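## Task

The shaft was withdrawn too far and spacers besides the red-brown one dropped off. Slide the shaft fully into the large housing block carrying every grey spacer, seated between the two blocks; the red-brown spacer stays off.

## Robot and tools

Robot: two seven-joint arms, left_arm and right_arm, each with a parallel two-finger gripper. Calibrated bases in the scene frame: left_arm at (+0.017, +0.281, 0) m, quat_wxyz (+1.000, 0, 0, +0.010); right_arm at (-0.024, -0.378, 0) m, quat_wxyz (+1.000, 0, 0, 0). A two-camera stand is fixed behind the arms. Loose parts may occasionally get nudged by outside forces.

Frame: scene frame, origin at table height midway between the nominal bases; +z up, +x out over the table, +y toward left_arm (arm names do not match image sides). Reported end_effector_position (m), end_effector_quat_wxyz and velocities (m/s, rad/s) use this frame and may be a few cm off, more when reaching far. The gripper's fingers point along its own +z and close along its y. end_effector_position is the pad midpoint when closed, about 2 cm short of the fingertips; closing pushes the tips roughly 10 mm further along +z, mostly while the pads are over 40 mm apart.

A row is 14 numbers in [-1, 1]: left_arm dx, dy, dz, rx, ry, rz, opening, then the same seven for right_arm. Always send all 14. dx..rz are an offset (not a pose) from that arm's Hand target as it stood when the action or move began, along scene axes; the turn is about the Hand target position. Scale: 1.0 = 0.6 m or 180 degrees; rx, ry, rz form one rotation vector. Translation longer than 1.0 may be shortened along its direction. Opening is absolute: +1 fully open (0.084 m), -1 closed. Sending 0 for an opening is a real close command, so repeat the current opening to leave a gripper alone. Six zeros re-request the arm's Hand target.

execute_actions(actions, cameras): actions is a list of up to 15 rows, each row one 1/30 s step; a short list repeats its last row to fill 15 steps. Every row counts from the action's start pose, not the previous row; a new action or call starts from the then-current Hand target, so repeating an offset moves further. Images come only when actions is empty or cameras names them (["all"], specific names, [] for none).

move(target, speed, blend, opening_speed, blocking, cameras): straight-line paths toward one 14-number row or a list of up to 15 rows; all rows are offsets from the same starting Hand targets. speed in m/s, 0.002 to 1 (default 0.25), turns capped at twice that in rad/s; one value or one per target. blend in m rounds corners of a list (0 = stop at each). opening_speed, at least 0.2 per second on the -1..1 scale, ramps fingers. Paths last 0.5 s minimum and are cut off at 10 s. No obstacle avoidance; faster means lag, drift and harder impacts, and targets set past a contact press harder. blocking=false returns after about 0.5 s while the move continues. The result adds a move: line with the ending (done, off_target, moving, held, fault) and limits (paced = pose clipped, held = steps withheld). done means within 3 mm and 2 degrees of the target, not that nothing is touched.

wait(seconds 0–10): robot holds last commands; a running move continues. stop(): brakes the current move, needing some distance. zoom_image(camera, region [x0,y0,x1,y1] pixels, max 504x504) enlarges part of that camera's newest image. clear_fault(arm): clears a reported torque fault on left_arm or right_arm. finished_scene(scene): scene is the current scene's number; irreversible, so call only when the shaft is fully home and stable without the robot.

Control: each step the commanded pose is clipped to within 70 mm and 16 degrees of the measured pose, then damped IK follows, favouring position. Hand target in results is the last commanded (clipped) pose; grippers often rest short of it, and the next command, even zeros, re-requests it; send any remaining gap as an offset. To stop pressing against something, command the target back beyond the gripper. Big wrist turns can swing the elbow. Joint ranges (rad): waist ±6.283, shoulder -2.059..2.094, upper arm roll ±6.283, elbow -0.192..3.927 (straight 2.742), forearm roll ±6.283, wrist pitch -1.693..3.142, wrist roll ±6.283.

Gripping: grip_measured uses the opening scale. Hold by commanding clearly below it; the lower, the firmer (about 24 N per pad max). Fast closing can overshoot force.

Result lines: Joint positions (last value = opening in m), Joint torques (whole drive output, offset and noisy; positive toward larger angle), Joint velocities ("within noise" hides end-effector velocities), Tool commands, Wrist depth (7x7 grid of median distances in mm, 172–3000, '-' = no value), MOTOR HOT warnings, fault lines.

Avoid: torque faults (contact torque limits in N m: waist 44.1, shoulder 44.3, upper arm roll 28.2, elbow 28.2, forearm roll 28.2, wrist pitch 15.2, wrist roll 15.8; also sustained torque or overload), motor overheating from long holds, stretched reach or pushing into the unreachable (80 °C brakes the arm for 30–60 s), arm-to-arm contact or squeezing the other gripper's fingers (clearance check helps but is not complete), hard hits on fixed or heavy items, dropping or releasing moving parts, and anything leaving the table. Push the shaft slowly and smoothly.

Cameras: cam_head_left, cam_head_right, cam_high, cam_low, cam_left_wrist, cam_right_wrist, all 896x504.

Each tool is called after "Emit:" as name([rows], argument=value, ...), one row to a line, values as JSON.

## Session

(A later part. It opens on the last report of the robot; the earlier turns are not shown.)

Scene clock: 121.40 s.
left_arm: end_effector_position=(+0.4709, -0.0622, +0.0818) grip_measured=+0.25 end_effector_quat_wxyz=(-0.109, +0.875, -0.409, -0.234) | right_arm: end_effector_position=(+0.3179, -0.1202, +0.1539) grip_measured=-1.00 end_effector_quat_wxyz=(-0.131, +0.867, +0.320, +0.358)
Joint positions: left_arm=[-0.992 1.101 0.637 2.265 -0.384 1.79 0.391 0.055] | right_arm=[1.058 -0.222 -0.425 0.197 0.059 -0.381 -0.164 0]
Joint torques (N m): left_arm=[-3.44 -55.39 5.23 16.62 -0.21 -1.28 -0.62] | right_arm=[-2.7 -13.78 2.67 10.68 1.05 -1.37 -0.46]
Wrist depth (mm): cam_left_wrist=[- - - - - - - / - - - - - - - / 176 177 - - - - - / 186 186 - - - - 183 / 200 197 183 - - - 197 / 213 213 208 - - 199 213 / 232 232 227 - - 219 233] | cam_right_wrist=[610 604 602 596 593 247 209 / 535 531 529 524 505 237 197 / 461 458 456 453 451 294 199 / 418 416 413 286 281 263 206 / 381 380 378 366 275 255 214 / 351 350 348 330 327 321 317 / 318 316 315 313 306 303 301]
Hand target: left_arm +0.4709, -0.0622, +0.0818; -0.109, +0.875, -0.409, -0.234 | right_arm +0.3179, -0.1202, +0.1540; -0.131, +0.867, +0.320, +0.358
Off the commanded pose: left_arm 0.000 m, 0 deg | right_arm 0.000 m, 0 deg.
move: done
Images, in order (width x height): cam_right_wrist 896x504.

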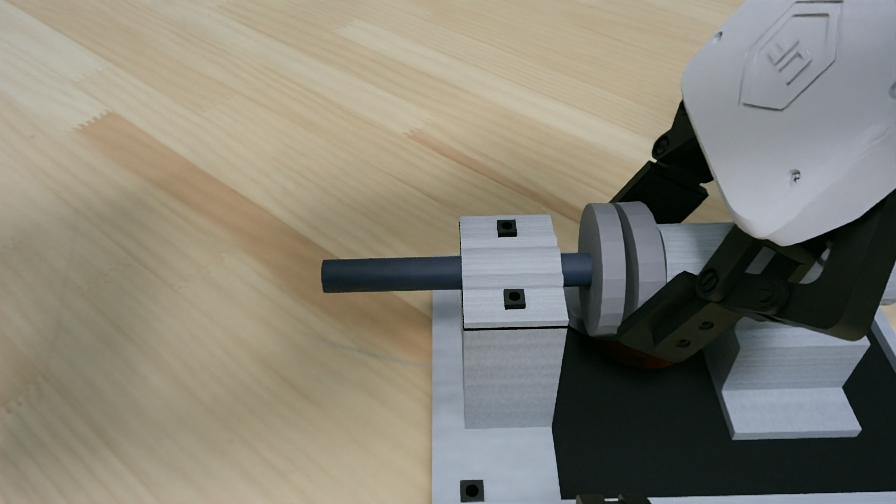

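Emit:
move(target=[-0.0086,0.0102,0,0,0,0,-0.6,0,0,0,0,0,0,-1], speed=0.03, cameras=["cam_right_wrist"])

Emit:
zoom_image(camera="cam_right_wrist", region=[540, 180, 700, 380])

Scene clock: 122.60 s.
left_arm: end_effector_position=(+0.4658, -0.0561, +0.0818) grip_measured=+0.25 end_effector_quat_wxyz=(-0.109, +0.875, -0.409, -0.234) | right_arm: end_effector_position=(+0.3179, -0.1202, +0.1539) grip_measured=-1.00 end_effector_quat_wxyz=(-0.131, +0.867, +0.320, +0.358)
Joint positions: left_arm=[-1.024 1.059 0.648 2.173 -0.377 1.751 0.405 0.055] | right_arm=[1.058 -0.222 -0.425 0.198 0.059 -0.381 -0.164 0]
Joint torques (N m): left_arm=[-3.33 -53.6 6.4 12.39 0.74 -0.95 0.78] | right_arm=[-2.73 -13.91 2.93 10.8 0.88 -1.55 -0.44]
Wrist depth (mm): cam_left_wrist=[- - - - - - - / - - - - - - - / 176 176 - - - - - / 186 186 - - - - 183 / 200 197 183 - - - 197 / 213 213 209 - - 199 214 / 232 232 227 - - 219 233] | cam_right_wrist=[612 608 601 597 592 239 198 / 535 531 528 523 522 234 191 / 462 459 457 453 450 222 198 / 417 416 414 286 268 233 205 / 382 380 378 366 271 249 278 / 350 349 347 329 326 322 318 / 318 316 315 313 306 302 302]
Hand target: left_arm +0.4658, -0.0561, +0.0818; -0.109, +0.875, -0.409, -0.234 | right_arm +0.3179, -0.1202, +0.1539; -0.131, +0.867, +0.320, +0.358
Off the commanded pose: left_arm 0.000 m, 0 deg | right_arm 0.000 m, 0 deg.
move: done
Images, in order (width x height): cam_right_wrist 896x504.

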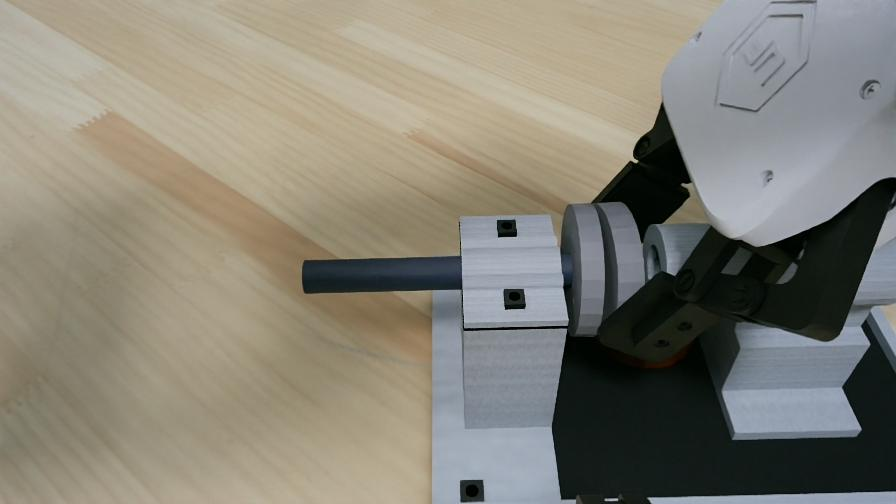

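Scaled by 2.520 from the camera's 896x504 image, which has a finer 1280x720 frame.

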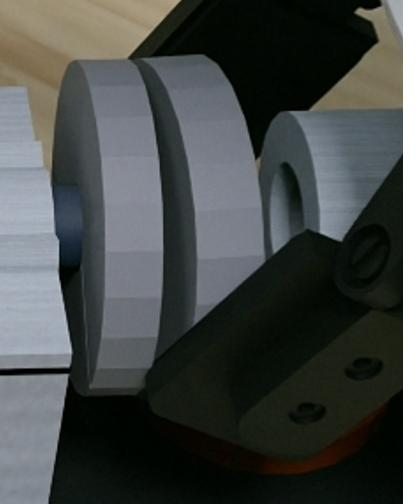

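Emit:
move(target=[0.0004,-0.0005,-0.0023,0.034,0.0286,0,-0.6,0,0,0,0,0,0,-1], speed=0.05, cameras=["cam_right_wrist"])

Emit:
zoom_image(camera="cam_right_wrist", region=[540, 180, 700, 380])

Scene clock: 125.20 s.
left_arm: end_effector_position=(+0.4654, -0.0559, +0.0804) grip_measured=+0.25 end_effector_quat_wxyz=(-0.135, +0.860, -0.403, -0.283) | right_arm: end_effector_position=(+0.3179, -0.1202, +0.1539) grip_measured=-1.00 end_effector_quat_wxyz=(-0.131, +0.867, +0.320, +0.358)
Joint positions: left_arm=[-0.843 1.315 0.576 2.707 -0.363 2.067 0.325 0.055] | right_arm=[1.058 -0.222 -0.425 0.198 0.059 -0.381 -0.164 0]
Joint torques (N m): left_arm=[1.72 -52.9 2.12 16.86 1.22 -0.41 -0.89] | right_arm=[-2.64 -14.06 2.88 10.56 0.81 -1.55 -0.4]
Wrist depth (mm): cam_left_wrist=[- - - - - - - / - - - - - - - / - - - - - - - / 182 182 - - - - - / 200 195 - - - - 189 / 217 217 - - - 201 216 / 244 245 - - - 222 242] | cam_right_wrist=[611 606 603 597 591 253 218 / 536 532 528 524 521 241 203 / 462 459 457 454 450 226 199 / 418 416 414 286 269 246 205 / 382 380 378 366 270 249 214 / 351 349 347 329 326 322 318 / 318 316 315 314 306 303 301]
Hand target: left_arm +0.4660, -0.0564, +0.0804; -0.137, +0.857, -0.400, -0.294 | right_arm +0.3179, -0.1202, +0.1539; -0.131, +0.867, +0.320, +0.358
Off the commanded pose: left_arm 0.001 m, 1 deg | right_arm 0.000 m, 0 deg.
elbow stopped short (left arm): the move would have taken joint 4 (elbow) straighter than the controller allows.
move: done
Images, in order (width x height): cam_right_wrist 896x504.

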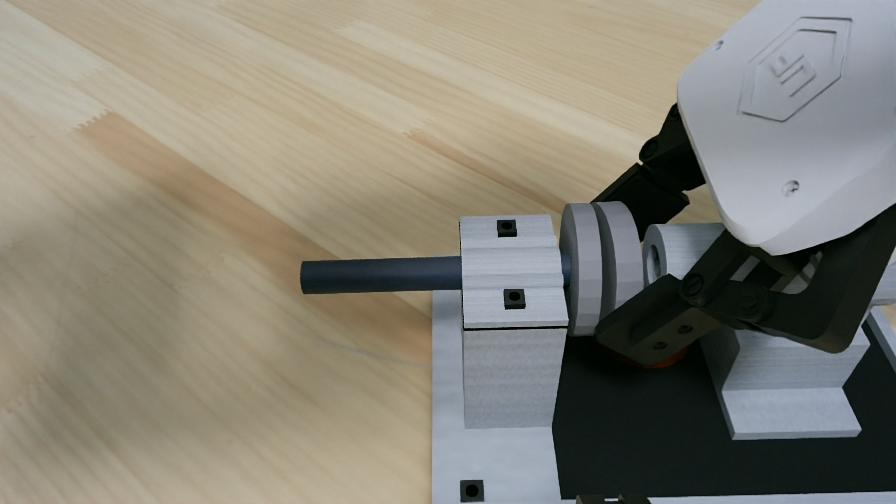

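Scaled by 2.520 from the camera's 896x504 image, which has a finer 1280x720 frame.

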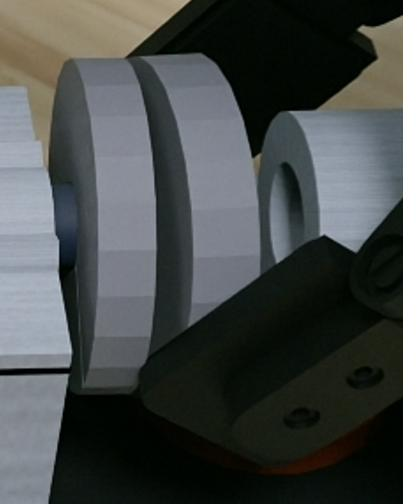

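Emit:
move([
  [0,0,0.0023,-0.034,-0.0286,0,-0.6,0,0,0,0,0,0,-1],
  [0,0,0.0023,-0.034,-0.0286,0,0.32,0,0,0,0,0,0,-1],
], opening_speed=0.4, speed=0.05, cameras=["cam_right_wrist"])

Emit:
zoom_image(camera="cam_right_wrist", region=[540, 180, 700, 380])

Scene clock: 129.90 s.
left_arm: end_effector_position=(+0.4660, -0.0564, +0.0818) grip_measured=+0.31 end_effector_quat_wxyz=(-0.109, +0.875, -0.409, -0.234) | right_arm: end_effector_position=(+0.3179, -0.1202, +0.1539) grip_measured=-1.00 end_effector_quat_wxyz=(-0.131, +0.867, +0.320, +0.358)
Joint positions: left_arm=[-1.02 1.059 0.642 2.176 -0.373 1.752 0.403 0.057] | right_arm=[1.058 -0.222 -0.425 0.198 0.059 -0.381 -0.164 0]
Joint torques (N m): left_arm=[-1.59 -52.92 6.37 12.71 -0.22 -1.38 0.8] | right_arm=[-2.76 -13.79 2.76 10.71 0.9 -1.43 -0.44]
Wrist depth (mm): cam_left_wrist=[- - - - - - - / - - - - - - - / 176 177 - - - - - / 186 186 - - - - 183 / 200 197 183 - - - 197 / 213 213 209 - - 199 214 / 231 232 227 - - 219 233] | cam_right_wrist=[610 606 602 596 593 240 198 / 534 530 527 524 521 235 191 / 461 458 456 454 452 222 198 / 418 415 413 285 269 234 205 / 382 380 378 366 271 246 278 / 351 349 347 329 327 322 318 / 318 316 315 314 306 302 301]
Hand target: left_arm +0.4660, -0.0564, +0.0818; -0.109, +0.875, -0.409, -0.234 | right_arm +0.3179, -0.1202, +0.1539; -0.131, +0.867, +0.320, +0.358
Off the commanded pose: left_arm 0.000 m, 0 deg | right_arm 0.000 m, 0 deg.
move: done
Images, in order (width x height): cam_right_wrist 896x504.

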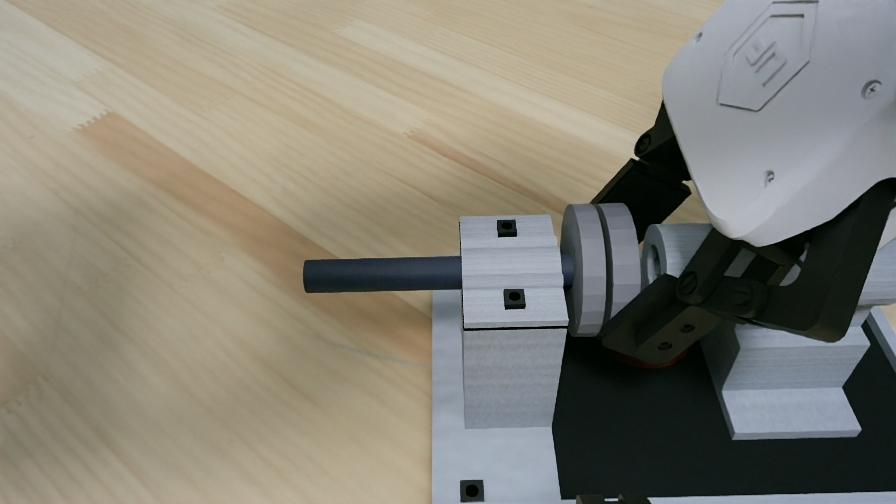

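Scaled by 2.520 from the camera's 896x504 image, which has a finer 1280x720 frame.

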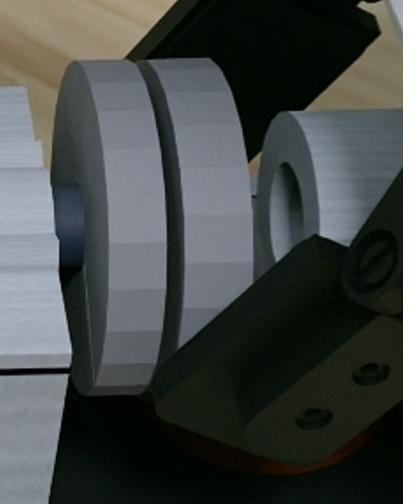

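Emit:
move([
  [0,0,0,0,0,0,0.57,0,0,0,0,0,0,-1],
  [0,0,0.2,0,0,0,0.57,0,0,0,0,0,0,-1],
  [0.072,0.048,0.13,-0.0159,-0.1839,0.4873,0.57,0,0,0,0,0,0,-1],
], opening_speed=0.5, speed=[0.1,0.1,0.25], cameras=["cam_left_wrist","cam_right_wrist","cam_high"])

Emit:
zoom_image(camera="cam_right_wrist", region=[540, 180, 740, 400])

Scene clock: 136.57 s.
left_arm: end_effector_position=(+0.5092, -0.0276, +0.1598) grip_measured=+0.56 end_effector_quat_wxyz=(-0.001, +0.940, +0.341, +0.001) | right_arm: end_effector_position=(+0.3179, -0.1202, +0.1539) grip_measured=-1.00 end_effector_quat_wxyz=(-0.131, +0.867, +0.320, +0.358)
Joint positions: left_arm=[-1.38 0.69 1.048 1.515 -0.631 1.202 -0.869 0.068] | right_arm=[1.058 -0.222 -0.425 0.198 0.059 -0.381 -0.164 0]
Joint torques (N m): left_arm=[-2.79 -38.14 10.06 12.49 -0.61 -3.12 -0.7] | right_arm=[-2.64 -14.34 2.54 10.61 0.59 -1.6 -0.42]
Wrist depth (mm): cam_left_wrist=[290 290 290 291 291 291 291 / 290 290 290 290 291 291 291 / 290 291 290 290 290 290 290 / 289 291 290 290 290 290 290 / 290 289 290 290 290 290 290 / 289 290 284 282 282 281 282 / 290 289 284 264 273 276 282] | cam_right_wrist=[611 606 601 597 589 562 582 / 535 530 527 525 503 499 514 / 462 459 456 453 451 448 446 / 418 416 414 285 269 274 273 / 382 380 378 366 272 319 303 / 350 349 347 330 327 322 318 / 317 315 315 314 306 303 301]
Hand target: left_arm +0.5092, -0.0276, +0.1598; +0.000, +0.940, +0.341, +0.001 | right_arm +0.3179, -0.1202, +0.1539; -0.131, +0.867, +0.320, +0.358
Off the commanded pose: left_arm 0.000 m, 0 deg | right_arm 0.000 m, 0 deg.
move: done
Images, in order (width x height): cam_high 896x504, cam_left_wrist 896x504, cam_right_wrist 896x504.

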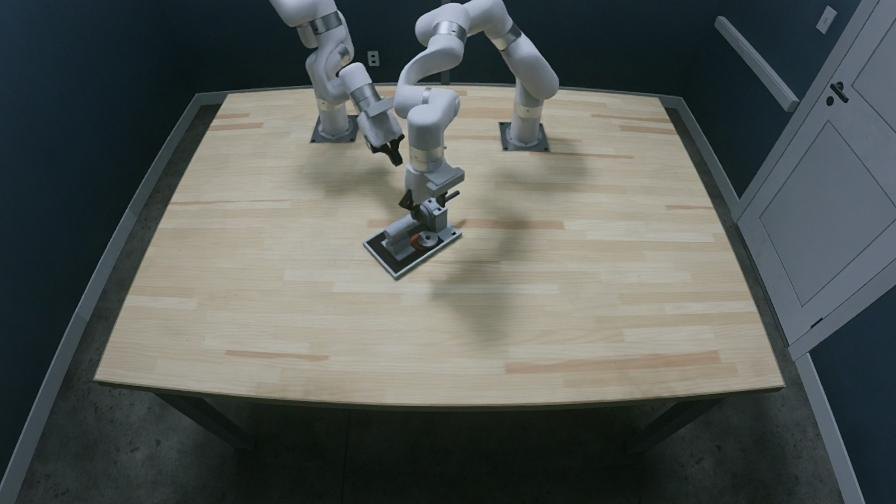

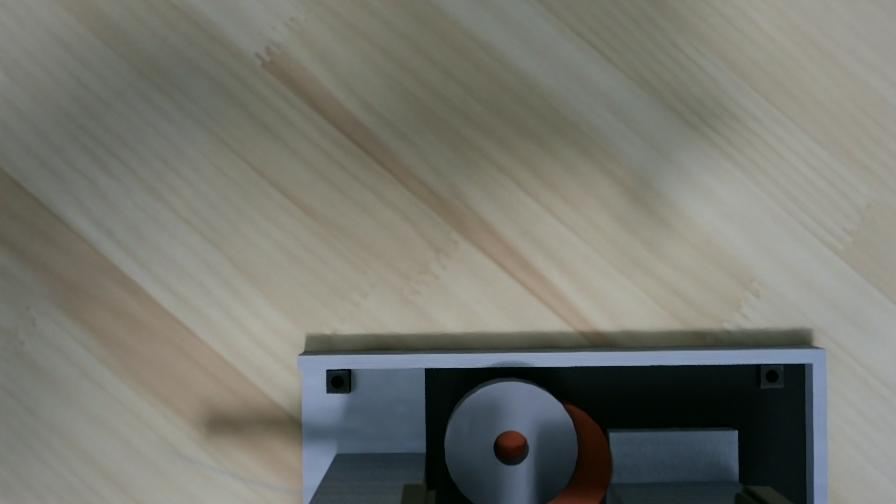

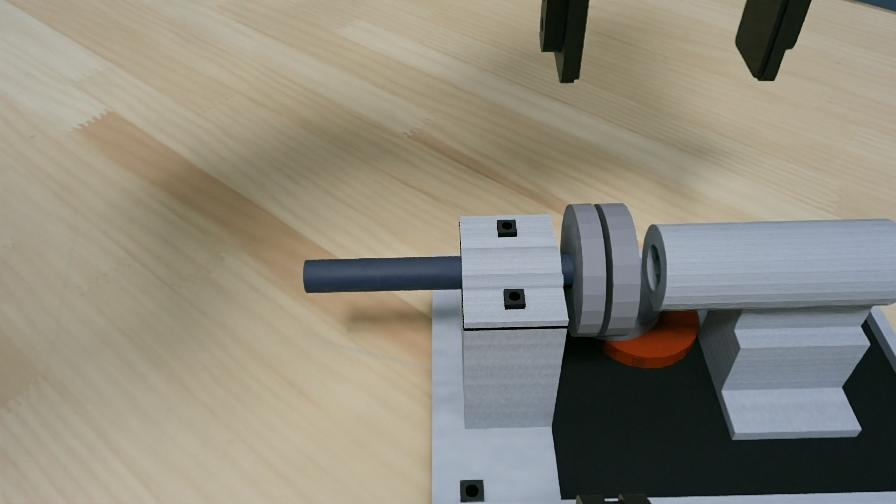

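Scaled by 2.291 from the camera's 896x504 image, which has a finer 1280x720 frame.

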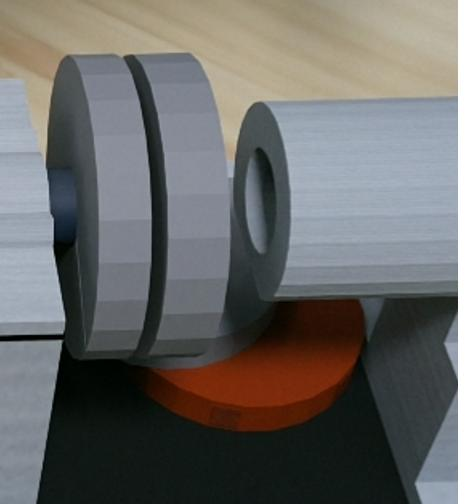

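Emit:
move([
  [-0.0047,0.0055,-0.09,-0.0714,0.0851,0,0.57,0,0,0,0,0,0,-1],
  [-0.0047,0.0055,-0.2125,-0.0714,0.0851,0,0.57,0,0,0,0,0,0,-1],
], speed=[0.15,0.06], cameras=["cam_left_wrist","cam_right_wrist"])

Emit:
zoom_image(camera="cam_right_wrist", region=[540, 150, 800, 400])

Scene clock: 140.93 s.
left_arm: end_effector_position=(+0.5064, -0.0243, +0.0323) grip_measured=+0.56 end_effector_quat_wxyz=(+0.059, +0.926, +0.336, -0.163) | right_arm: end_effector_position=(+0.3179, -0.1202, +0.1539) grip_measured=-1.00 end_effector_quat_wxyz=(-0.131, +0.867, +0.320, +0.358)
Joint positions: left_arm=[-1.042 0.887 0.786 1.591 -0.945 1.279 -0.625 0.068] | right_arm=[1.058 -0.222 -0.425 0.198 0.059 -0.381 -0.164 0]
Joint torques (N m): left_arm=[2.05 -39.3 7.98 14.97 -0.97 -2.32 0.89] | right_arm=[-2.13 -13.95 2.61 10.48 0.84 -1.52 -0.4]
Wrist depth (mm): cam_left_wrist=[- - - - - - - / - - - - - - - / - - - - - - - / - - - - - - - / - - - - - - - / - - - - - - - / - - - - - - -] | cam_right_wrist=[613 606 601 598 284 287 583 / 535 531 527 506 300 300 496 / 462 458 456 439 328 332 445 / 418 417 414 285 269 274 273 / 382 380 377 366 272 319 303 / 351 349 347 330 327 321 318 / 317 317 315 314 306 303 301]
Hand target: left_arm +0.5064, -0.0243, +0.0323; +0.059, +0.926, +0.336, -0.163 | right_arm +0.3179, -0.1202, +0.1539; -0.131, +0.867, +0.320, +0.358
Off the commanded pose: left_arm 0.000 m, 0 deg | right_arm 0.000 m, 0 deg.
move: done
Images, in order (width x height): cam_left_wrist 896x504, cam_right_wrist 896x504.

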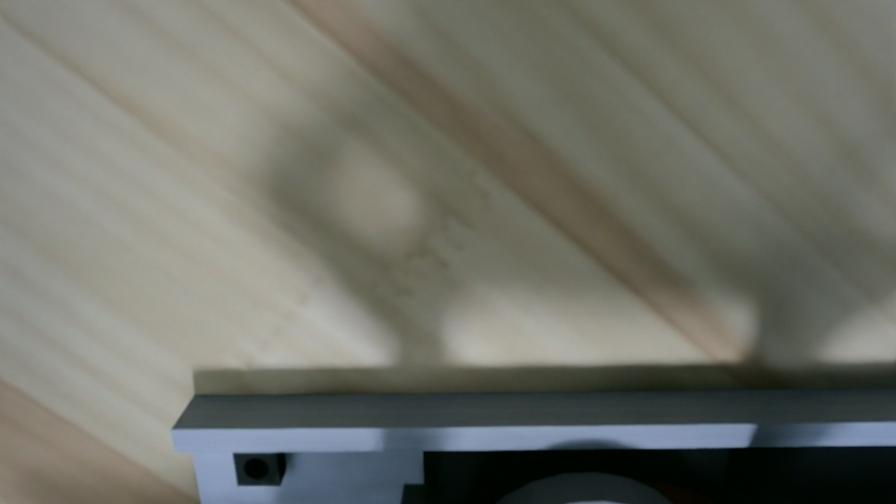

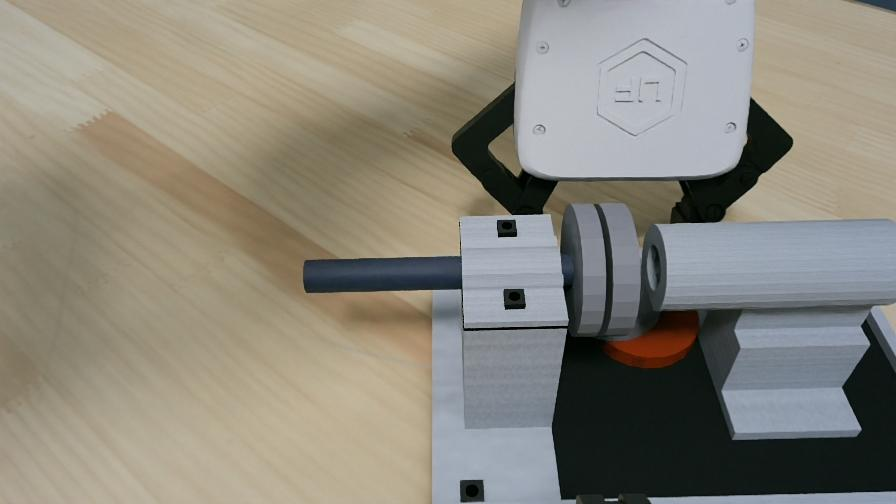

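Scaled by 1.938 from the camera's 896x504 image, which has a finer 1280x720 frame.

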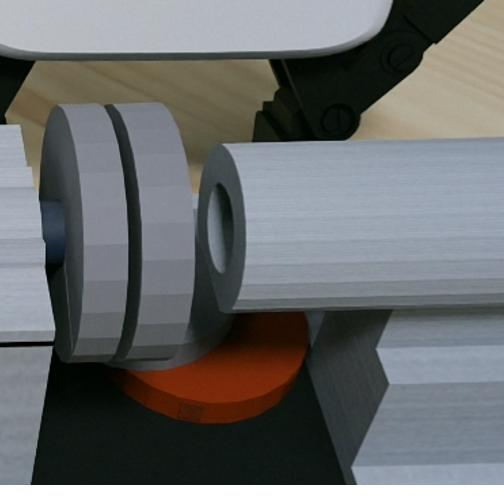

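Emit:
move([
  [0,0,0.0035,0,0,0,0.57,0,0,0,0,0,0,-1],
  [0,0,0.0035,0,0,0,-0.2,0,0,0,0,0,0,-1],
], opening_speed=0.4, speed=0.05)

Emit:
move([
  [0.009,0.0075,0.025,0,0,0,-0.4,0,0,0,0,0,0,-1],
  [0.06,0.05,0.04,0,0,0,-0.4,0,0,0,0,0,0,-1],
  [0.06,0.05,0.22,0.0714,-0.0851,0,-0.4,0,0,0,0,0,0,-1],
], speed=0.08, cameras=["cam_left_wrist","cam_right_wrist","cam_high"])

Emit:
zoom_image(camera="cam_high", region=[360, 160, 480, 280])

Scene clock: 144.33 s.
left_arm: end_effector_position=(+0.5064, -0.0243, +0.0344) grip_measured=+0.24 end_effector_quat_wxyz=(+0.059, +0.926, +0.336, -0.163) | right_arm: end_effector_position=(+0.3179, -0.1202, +0.1539) grip_measured=-1.00 end_effector_quat_wxyz=(-0.131, +0.867, +0.320, +0.358)
Joint positions: left_arm=[-1.043 0.884 0.788 1.591 -0.943 1.282 -0.626 0.054] | right_arm=[1.058 -0.222 -0.425 0.198 0.059 -0.381 -0.164 0]
Joint torques (N m): left_arm=[-1.64 -31.11 5.96 8.51 0.49 -0.98 -0.78] | right_arm=[-2.51 -14.19 2.27 10.42 0.71 -1.79 -0.3]
Wrist depth (mm): cam_left_wrist=[- - - - - - - / - - - - - - - / - - - - - - - / - - - - - - - / - - - - - - - / - - - - - - - / - - - - - - -] | cam_right_wrist=[611 605 600 597 285 286 583 / 535 531 528 507 299 299 497 / 461 458 456 439 327 331 445 / 418 416 413 285 269 274 273 / 381 380 378 367 272 319 303 / 350 349 347 329 327 322 318 / 317 316 315 314 307 303 301]
Hand target: left_arm +0.5064, -0.0243, +0.0344; +0.059, +0.926, +0.336, -0.163 | right_arm +0.3179, -0.1202, +0.1539; -0.131, +0.867, +0.320, +0.358
Off the commanded pose: left_arm 0.000 m, 0 deg | right_arm 0.000 m, 0 deg.
move: done

Scene clock: 148.47 s.
left_arm: end_effector_position=(+0.5424, +0.0057, +0.1664) grip_measured=+0.24 end_effector_quat_wxyz=(+0.000, +0.940, +0.341, +0.001) | right_arm: end_effector_position=(+0.3179, -0.1202, +0.1539) grip_measured=-1.00 end_effector_quat_wxyz=(-0.131, +0.867, +0.320, +0.358)
Joint positions: left_arm=[-1.269 0.728 1.049 1.589 -0.652 1.247 -0.792 0.054] | right_arm=[1.058 -0.222 -0.425 0.198 0.059 -0.381 -0.164 0]
Joint torques (N m): left_arm=[-2.88 -39.87 10.28 12.61 0.83 -3.23 -0.81] | right_arm=[-2.7 -13.81 2.38 10.41 0.56 -1.58 -0.39]
Wrist depth (mm): cam_left_wrist=[298 297 297 297 297 297 297 / 297 297 297 297 297 297 297 / 297 297 297 297 297 297 297 / 296 297 296 297 297 297 296 / 297 297 296 297 297 297 297 / 297 296 297 296 296 297 297 / 296 296 296 288 288 288 296] | cam_right_wrist=[610 607 602 596 295 562 584 / 536 532 528 524 520 516 514 / 461 460 457 454 452 449 446 / 418 416 414 285 269 274 273 / 382 380 378 366 276 318 303 / 350 349 348 330 327 321 318 / 317 316 315 314 306 303 301]
Hand target: left_arm +0.5424, +0.0057, +0.1664; +0.000, +0.940, +0.341, +0.001 | right_arm +0.3179, -0.1202, +0.1539; -0.131, +0.867, +0.320, +0.358
Off the commanded pose: left_arm 0.000 m, 0 deg | right_arm 0.000 m, 0 deg.
move: done
Images, in order (width x height): cam_high 896x504, cam_left_wrist 896x504, cam_right_wrist 896x504.

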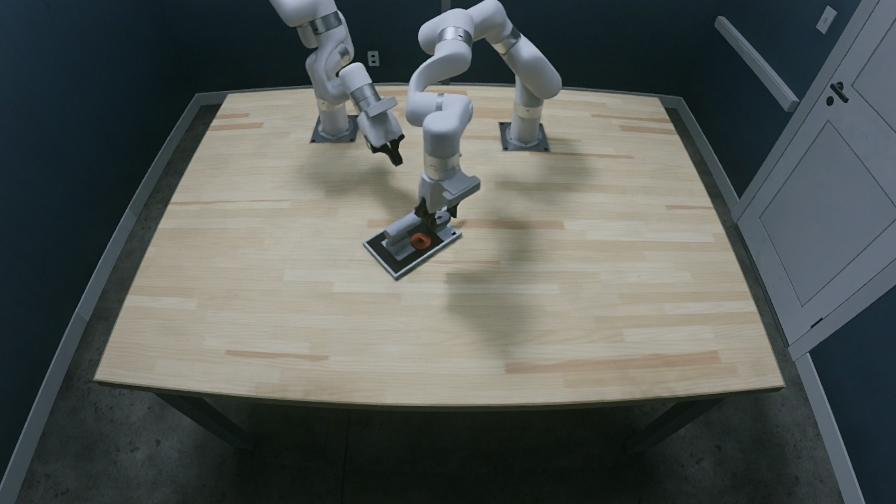

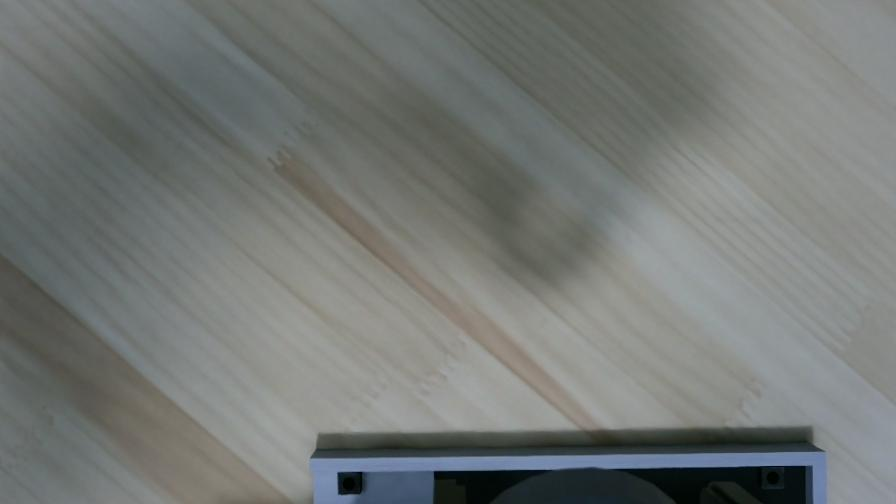

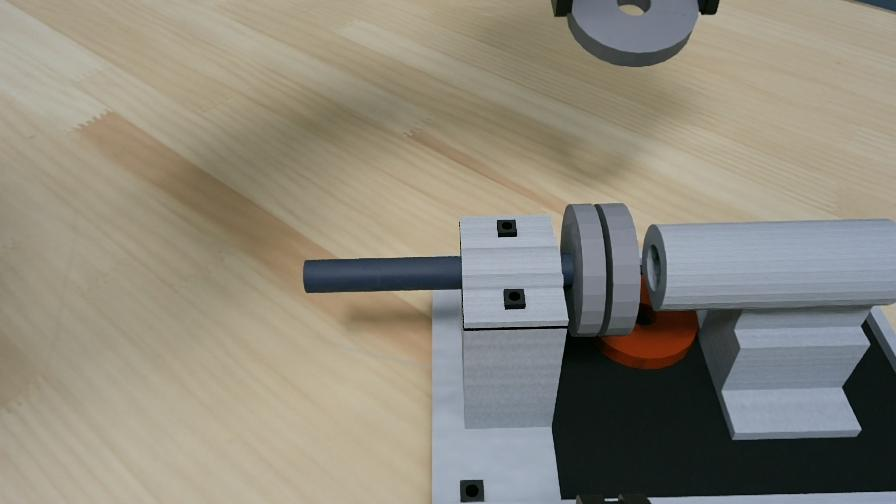

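Scaled by 4.200 from the camera's 896x504 image, which has a finer 1280x720 frame.

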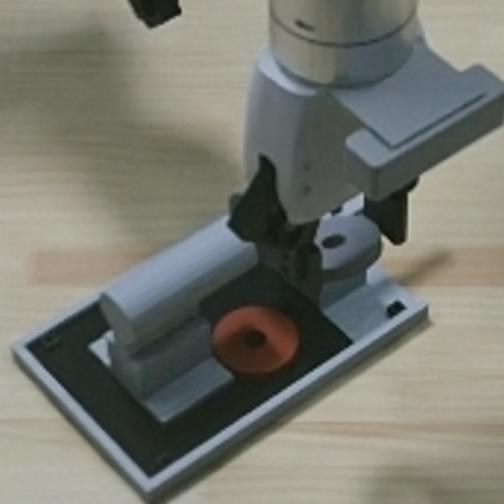

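Emit:
move([
  [-0.204,0.2572,-0.15,-0.0714,0.0851,0,-0.4,0,0,0,0,0,0,-1],
  [-0.204,0.2572,-0.241,-0.0714,0.0851,0,-0.4,0,0,0,0,0,0,-1],
  [-0.204,0.2572,-0.241,-0.0714,0.0851,0,0.57,0,0,0,0,0,0,-1],
  [-0.204,0.2572,0.01,0,0,0,0.57,0,0,0,0,0,0,-1],
], speed=[0.25,0.05,0.1,0.2], cameras=["cam_left_wrist"])

Scene clock: 154.07 s.
left_arm: end_effector_position=(+0.4200, +0.1600, +0.1724) grip_measured=+0.56 end_effector_quat_wxyz=(-0.001, +0.940, +0.341, +0.001) | right_arm: end_effector_position=(+0.3179, -0.1202, +0.1539) grip_measured=-1.00 end_effector_quat_wxyz=(-0.131, +0.867, +0.320, +0.358)
Joint positions: left_arm=[-2.164 0.322 1.912 0.849 -0.362 0.991 -0.706 0.068] | right_arm=[1.058 -0.222 -0.425 0.198 0.059 -0.381 -0.164 0]
Joint torques (N m): left_arm=[-2.52 4.5 5.2 14.34 -0.46 -3.09 0.81] | right_arm=[-2.02 -13.78 2.21 10.28 0.62 -1.7 -0.34]
Wrist depth (mm): cam_left_wrist=[303 302 302 302 302 302 302 / 302 302 302 302 302 303 302 / 301 301 301 301 303 303 302 / 301 301 302 302 302 302 302 / 302 301 302 302 302 301 303 / 301 302 301 302 303 302 302 / 301 302 301 301 302 302 302] | cam_right_wrist=[610 606 602 598 593 586 582 / 535 530 528 523 520 517 513 / 462 458 456 454 451 448 446 / 417 415 413 285 269 273 273 / 381 379 378 366 275 319 303 / 350 349 348 329 327 321 318 / 318 316 315 314 306 303 302]
Hand target: left_arm +0.4200, +0.1600, +0.1724; +0.000, +0.940, +0.341, +0.001 | right_arm +0.3179, -0.1202, +0.1539; -0.131, +0.867, +0.320, +0.358
Off the commanded pose: left_arm 0.000 m, 0 deg | right_arm 0.000 m, 0 deg.
move: done
Images, in order (width x height): cam_left_wrist 896x504.

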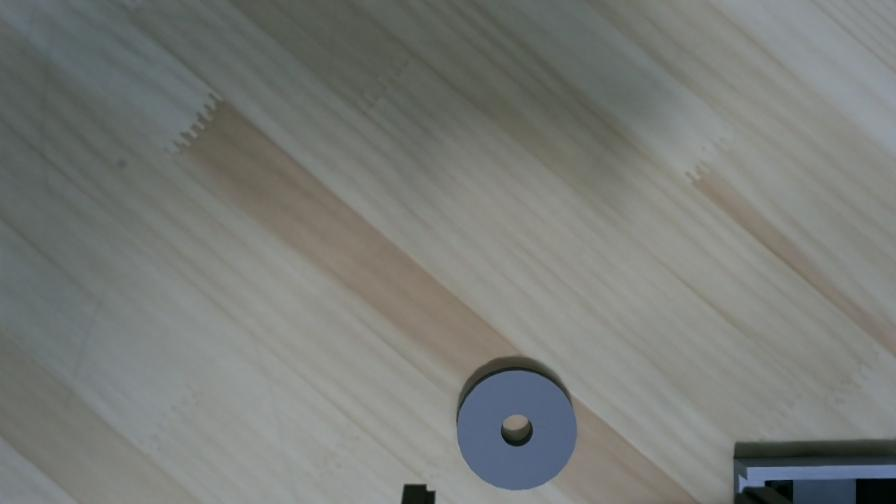

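Emit:
move([
  [-0.0198,-0.0108,-0.12,-0.0319,-0.3658,-0.4497,0.57,0,0,0,0,0,0,-1],
  [-0.0198,-0.0108,-0.2497,-0.0319,-0.3658,-0.4497,0.57,0,0,0,0,0,0,-1],
  [-0.0198,-0.0108,-0.2497,-0.0319,-0.3658,-0.4497,-0.4,0,0,0,0,0,0,-1],
], speed=[0.3,0.08,0.1], cameras=["cam_high"])

Emit:
zoom_image(camera="cam_high", region=[460, 170, 540, 250])

Scene clock: 159.93 s.
left_arm: end_effector_position=(+0.4081, +0.1535, +0.0226) grip_measured=+0.24 end_effector_quat_wxyz=(+0.211, +0.784, -0.367, +0.454) | right_arm: end_effector_position=(+0.3179, -0.1202, +0.1539) grip_measured=-1.00 end_effector_quat_wxyz=(-0.131, +0.867, +0.320, +0.358)
Joint positions: left_arm=[-2.846 -0.28 2.847 0.453 -2.159 0.875 3.019 0.054] | right_arm=[1.058 -0.222 -0.425 0.198 0.059 -0.381 -0.164 0]
Joint torques (N m): left_arm=[-2.17 18.61 -1.43 7.21 0.21 0.58 0.75] | right_arm=[-2.15 -14.06 2.15 10.35 0.52 -1.49 -0.18]
Wrist depth (mm): cam_left_wrist=[1026 1143 1283 766 677 248 691 / 474 478 480 484 421 219 210 / 372 351 376 379 337 221 221 / 290 291 293 294 280 237 237 / 249 249 250 251 241 241 242 / 209 210 210 211 212 213 213 / 187 187 188 188 189 189 184] | cam_right_wrist=[613 608 600 596 592 587 583 / 363 531 528 522 519 517 514 / 332 410 454 454 452 448 445 / 335 363 412 285 269 274 273 / 381 380 378 366 276 318 303 / 351 349 348 329 327 322 318 / 317 316 315 314 307 303 301]
Hand target: left_arm +0.4081, +0.1535, +0.0226; +0.211, +0.784, -0.367, +0.454 | right_arm +0.3179, -0.1202, +0.1539; -0.131, +0.867, +0.320, +0.358
Off the commanded pose: left_arm 0.000 m, 0 deg | right_arm 0.000 m, 0 deg.
move: done
Images, in order (width x height): cam_high 896x504.

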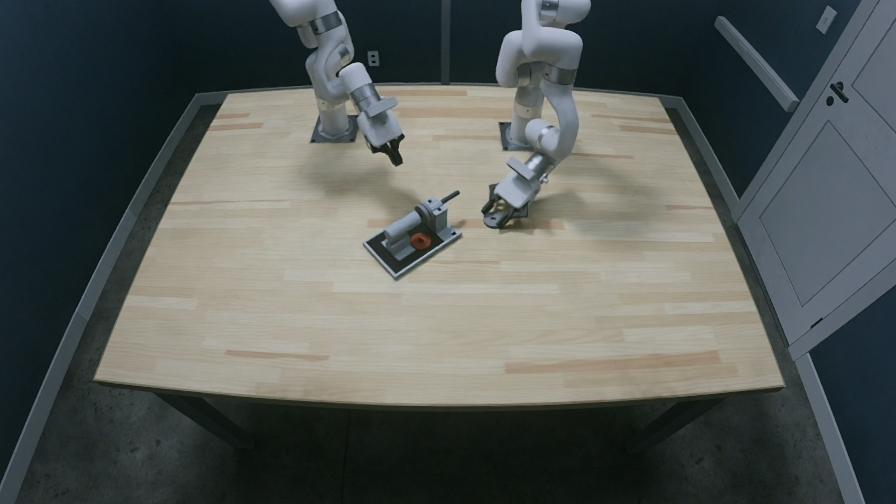

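Scaled by 6.300 from the camera's 896x504 image, which has a finer 1280x720 frame.

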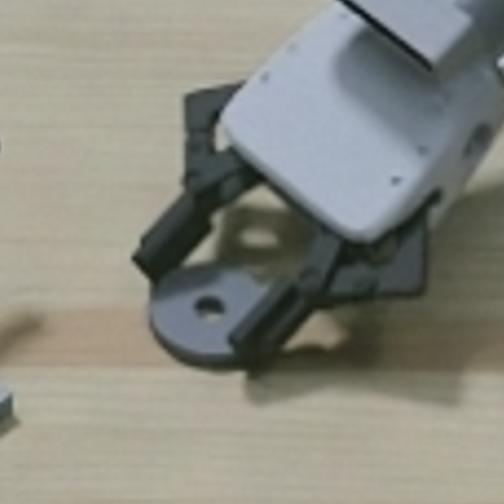

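Emit:
move([
  [0,0,0.27,0,0,0,-0.5,0,0,0,0,0,0,-1],
  [0,0,0.3,0.255,0.2143,0,-0.5,0,0,0,0,0,0,-1],
  [0.1165,-0.3735,0.3,0.255,0.2143,0,-0.5,0,0,0,0,0,0,-1],
], speed=[0.2,0.4,0.25])

Emit:
move(target=[0,0,-0.08,0.1277,0.1072,0,-0.5,0,0,0,0,0,0,-1], speed=0.25, cameras=["cam_high","cam_left_wrist","cam_right_wrist"])

Emit:
zoom_image(camera="cam_right_wrist", region=[500, 0, 760, 400])

Scene clock: 165.27 s.
left_arm: end_effector_position=(+0.4780, -0.0705, +0.2026) grip_measured=+0.24 end_effector_quat_wxyz=(+0.001, +0.906, -0.423, +0.001) | right_arm: end_effector_position=(+0.3179, -0.1202, +0.1539) grip_measured=-1.00 end_effector_quat_wxyz=(-0.131, +0.867, +0.320, +0.358)
Joint positions: left_arm=[-3.053 -0.592 2.144 1.567 0.515 1.258 -0.099 0.054] | right_arm=[1.058 -0.222 -0.425 0.198 0.059 -0.381 -0.164 0]
Joint torques (N m): left_arm=[-2.59 29.94 -7.57 18.16 0.81 -1.85 0.17] | right_arm=[-2.44 -13.73 2.15 10.22 0.45 -1.55 -0.44]
Wrist depth (mm): cam_left_wrist=[329 330 330 331 331 331 333 / 330 330 330 330 331 332 332 / 329 330 330 322 323 332 332 / 330 329 330 317 317 332 332 / 330 330 331 317 317 331 332 / 330 330 331 313 323 331 333 / 330 330 330 270 323 332 331] | cam_right_wrist=[611 605 602 597 595 189 183 / 536 530 528 524 502 481 478 / 461 460 457 454 451 448 447 / 418 415 415 285 269 274 273 / 382 380 378 366 275 319 303 / 350 349 348 329 326 322 318 / 318 316 315 314 306 303 301]
Hand target: left_arm +0.4780, -0.0706, +0.2026; +0.001, +0.906, -0.423, +0.001 | right_arm +0.3179, -0.1202, +0.1539; -0.131, +0.867, +0.320, +0.358
Off the commanded pose: left_arm 0.000 m, 0 deg | right_arm 0.000 m, 0 deg.
move: done

Scene clock: 167.33 s.
left_arm: end_effector_position=(+0.4774, -0.0702, +0.1545) grip_measured=+0.24 end_effector_quat_wxyz=(-0.107, +0.877, -0.410, -0.227) | right_arm: end_effector_position=(+0.3179, -0.1202, +0.1539) grip_measured=-1.00 end_effector_quat_wxyz=(-0.131, +0.867, +0.320, +0.358)
Joint positions: left_arm=[-3.716 -1.191 2.465 2.707 0.654 2.108 0.063 0.054] | right_arm=[1.058 -0.222 -0.425 0.198 0.059 -0.381 -0.164 0]
Joint torques (N m): left_arm=[-2.75 48.88 -2.66 14.92 -0.49 -0.05 0.91] | right_arm=[-2.35 -13.97 1.97 10.09 0.62 -1.63 -0.34]
Wrist depth (mm): cam_left_wrist=[226 226 219 212 209 215 226 / 237 236 233 - - 228 236 / 253 253 248 240 - 244 252 / 266 266 261 - - 261 266 / 286 286 281 267 272 281 286 / 304 304 297 208 181 297 303 / 330 332 324 198 193 324 330] | cam_right_wrist=[610 604 603 597 593 245 183 / 534 530 528 524 503 251 187 / 462 458 456 453 452 218 431 / 418 416 414 285 269 273 273 / 382 380 378 366 275 318 303 / 350 349 348 329 327 321 318 / 318 316 315 314 307 302 302]
Hand target: left_arm +0.4780, -0.0706, +0.1546; -0.109, +0.875, -0.409, -0.234 | right_arm +0.3179, -0.1202, +0.1539; -0.131, +0.867, +0.320, +0.358
Off the commanded pose: left_arm 0.001 m, 1 deg | right_arm 0.000 m, 0 deg.
elbow stopped short (left arm): the move would have taken joint 4 (elbow) straighter than the controller allows.
move: done
Images, in order (width x height): cam_high 896x504, cam_left_wrist 896x504, cam_right_wrist 896x504.

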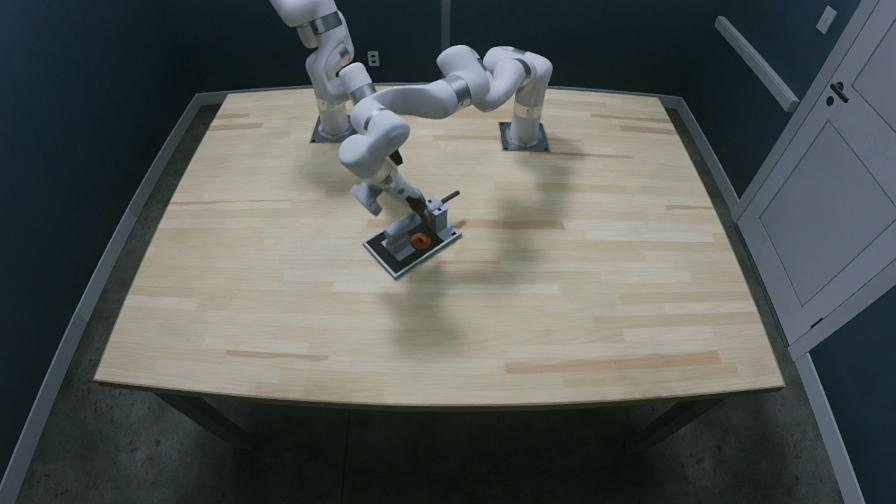

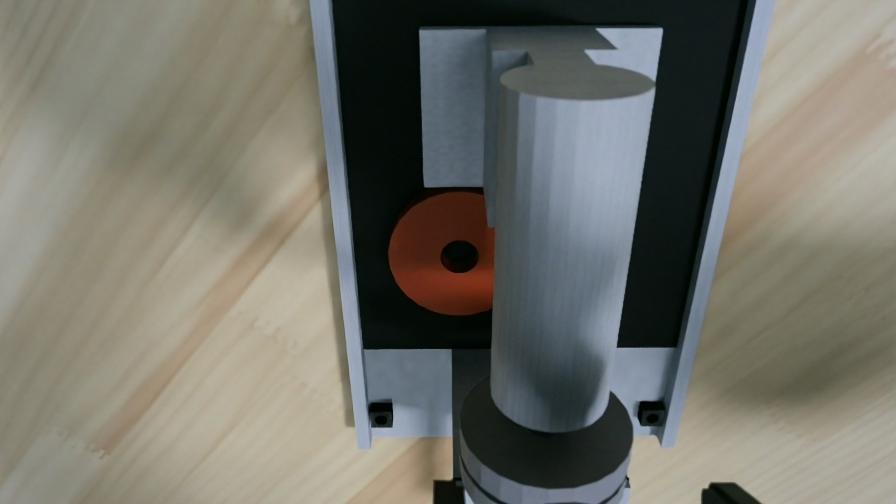

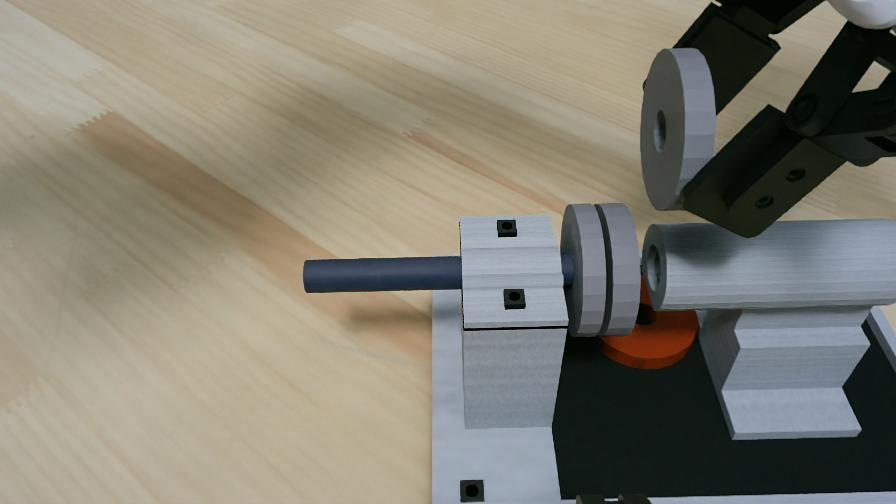

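Scaled by 1.260 from the camera's 896x504 image, which has a finer 1280x720 frame.

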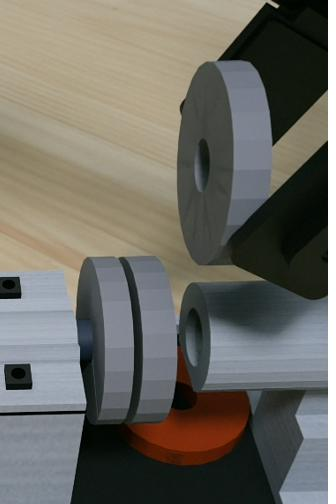

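Emit:
move(target=[0.0017,-0.0033,-0.02,0,0,0,-0.5,0,0,0,0,0,0,-1], speed=0.1, cameras=["cam_left_wrist","cam_right_wrist"])

Emit:
zoom_image(camera="cam_right_wrist", region=[540, 60, 760, 280])

Scene clock: 169.40 s.
left_arm: end_effector_position=(+0.4786, -0.0721, +0.1424) grip_measured=+0.24 end_effector_quat_wxyz=(-0.107, +0.877, -0.410, -0.228) | right_arm: end_effector_position=(+0.3179, -0.1202, +0.1539) grip_measured=-1.00 end_effector_quat_wxyz=(-0.131, +0.867, +0.320, +0.358)
Joint positions: left_arm=[-3.724 -1.207 2.498 2.707 0.629 2.087 0.067 0.054] | right_arm=[1.058 -0.222 -0.425 0.198 0.059 -0.381 -0.164 0]
Joint torques (N m): left_arm=[-2.6 55.72 -2.45 13.97 -0.15 -1.48 0.81] | right_arm=[-2.31 -13.66 2 10.36 0.46 -1.52 -0.27]
Wrist depth (mm): cam_left_wrist=[214 214 206 203 200 203 214 / 224 225 220 216 - 216 224 / 240 240 231 - - 231 239 / 252 252 248 - - 244 252 / 272 271 266 - - 262 271 / 289 288 287 280 280 282 288 / 314 314 307 189 188 307 313] | cam_right_wrist=[612 606 600 597 593 252 182 / 535 531 528 525 522 262 192 / 462 458 456 453 452 223 209 / 418 415 414 286 269 273 273 / 381 380 378 366 276 319 303 / 350 349 347 329 327 321 318 / 318 317 315 314 307 303 301]
Hand target: left_arm +0.4790, -0.0725, +0.1426; -0.109, +0.875, -0.409, -0.234 | right_arm +0.3179, -0.1202, +0.1539; -0.131, +0.867, +0.320, +0.358
Off the commanded pose: left_arm 0.001 m, 1 deg | right_arm 0.000 m, 0 deg.
elbow stopped short (left arm): the move would have taken joint 4 (elbow) straighter than the controller allows.
move: done
Images, in order (width x height): cam_left_wrist 896x504, cam_right_wrist 896x504.

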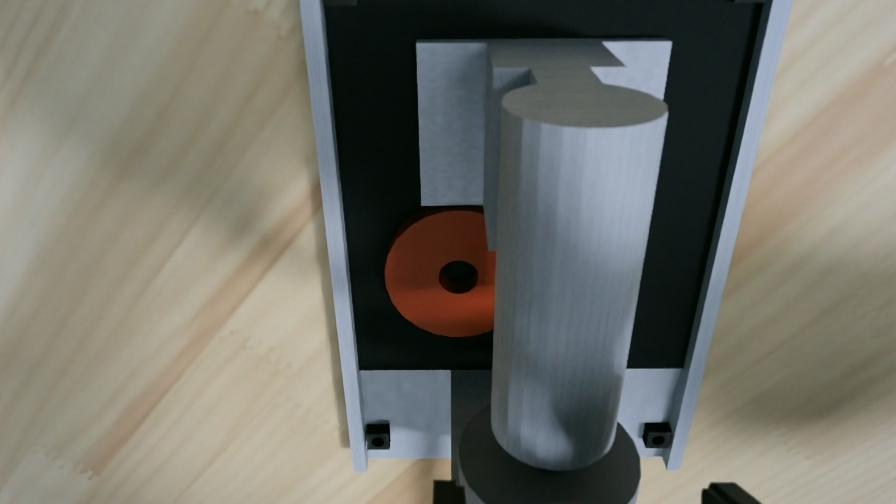

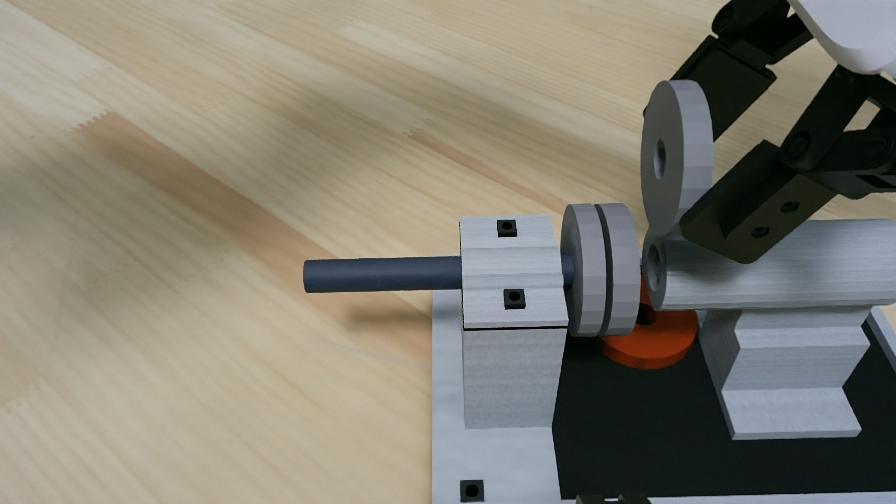

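Scaled by 2.291 from the camera's 896x504 image, which has a finer 1280x720 frame.

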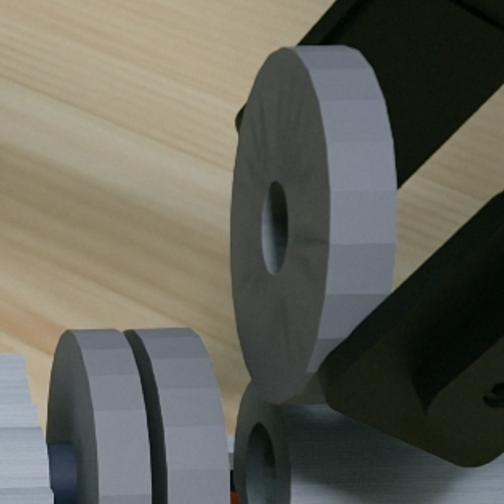

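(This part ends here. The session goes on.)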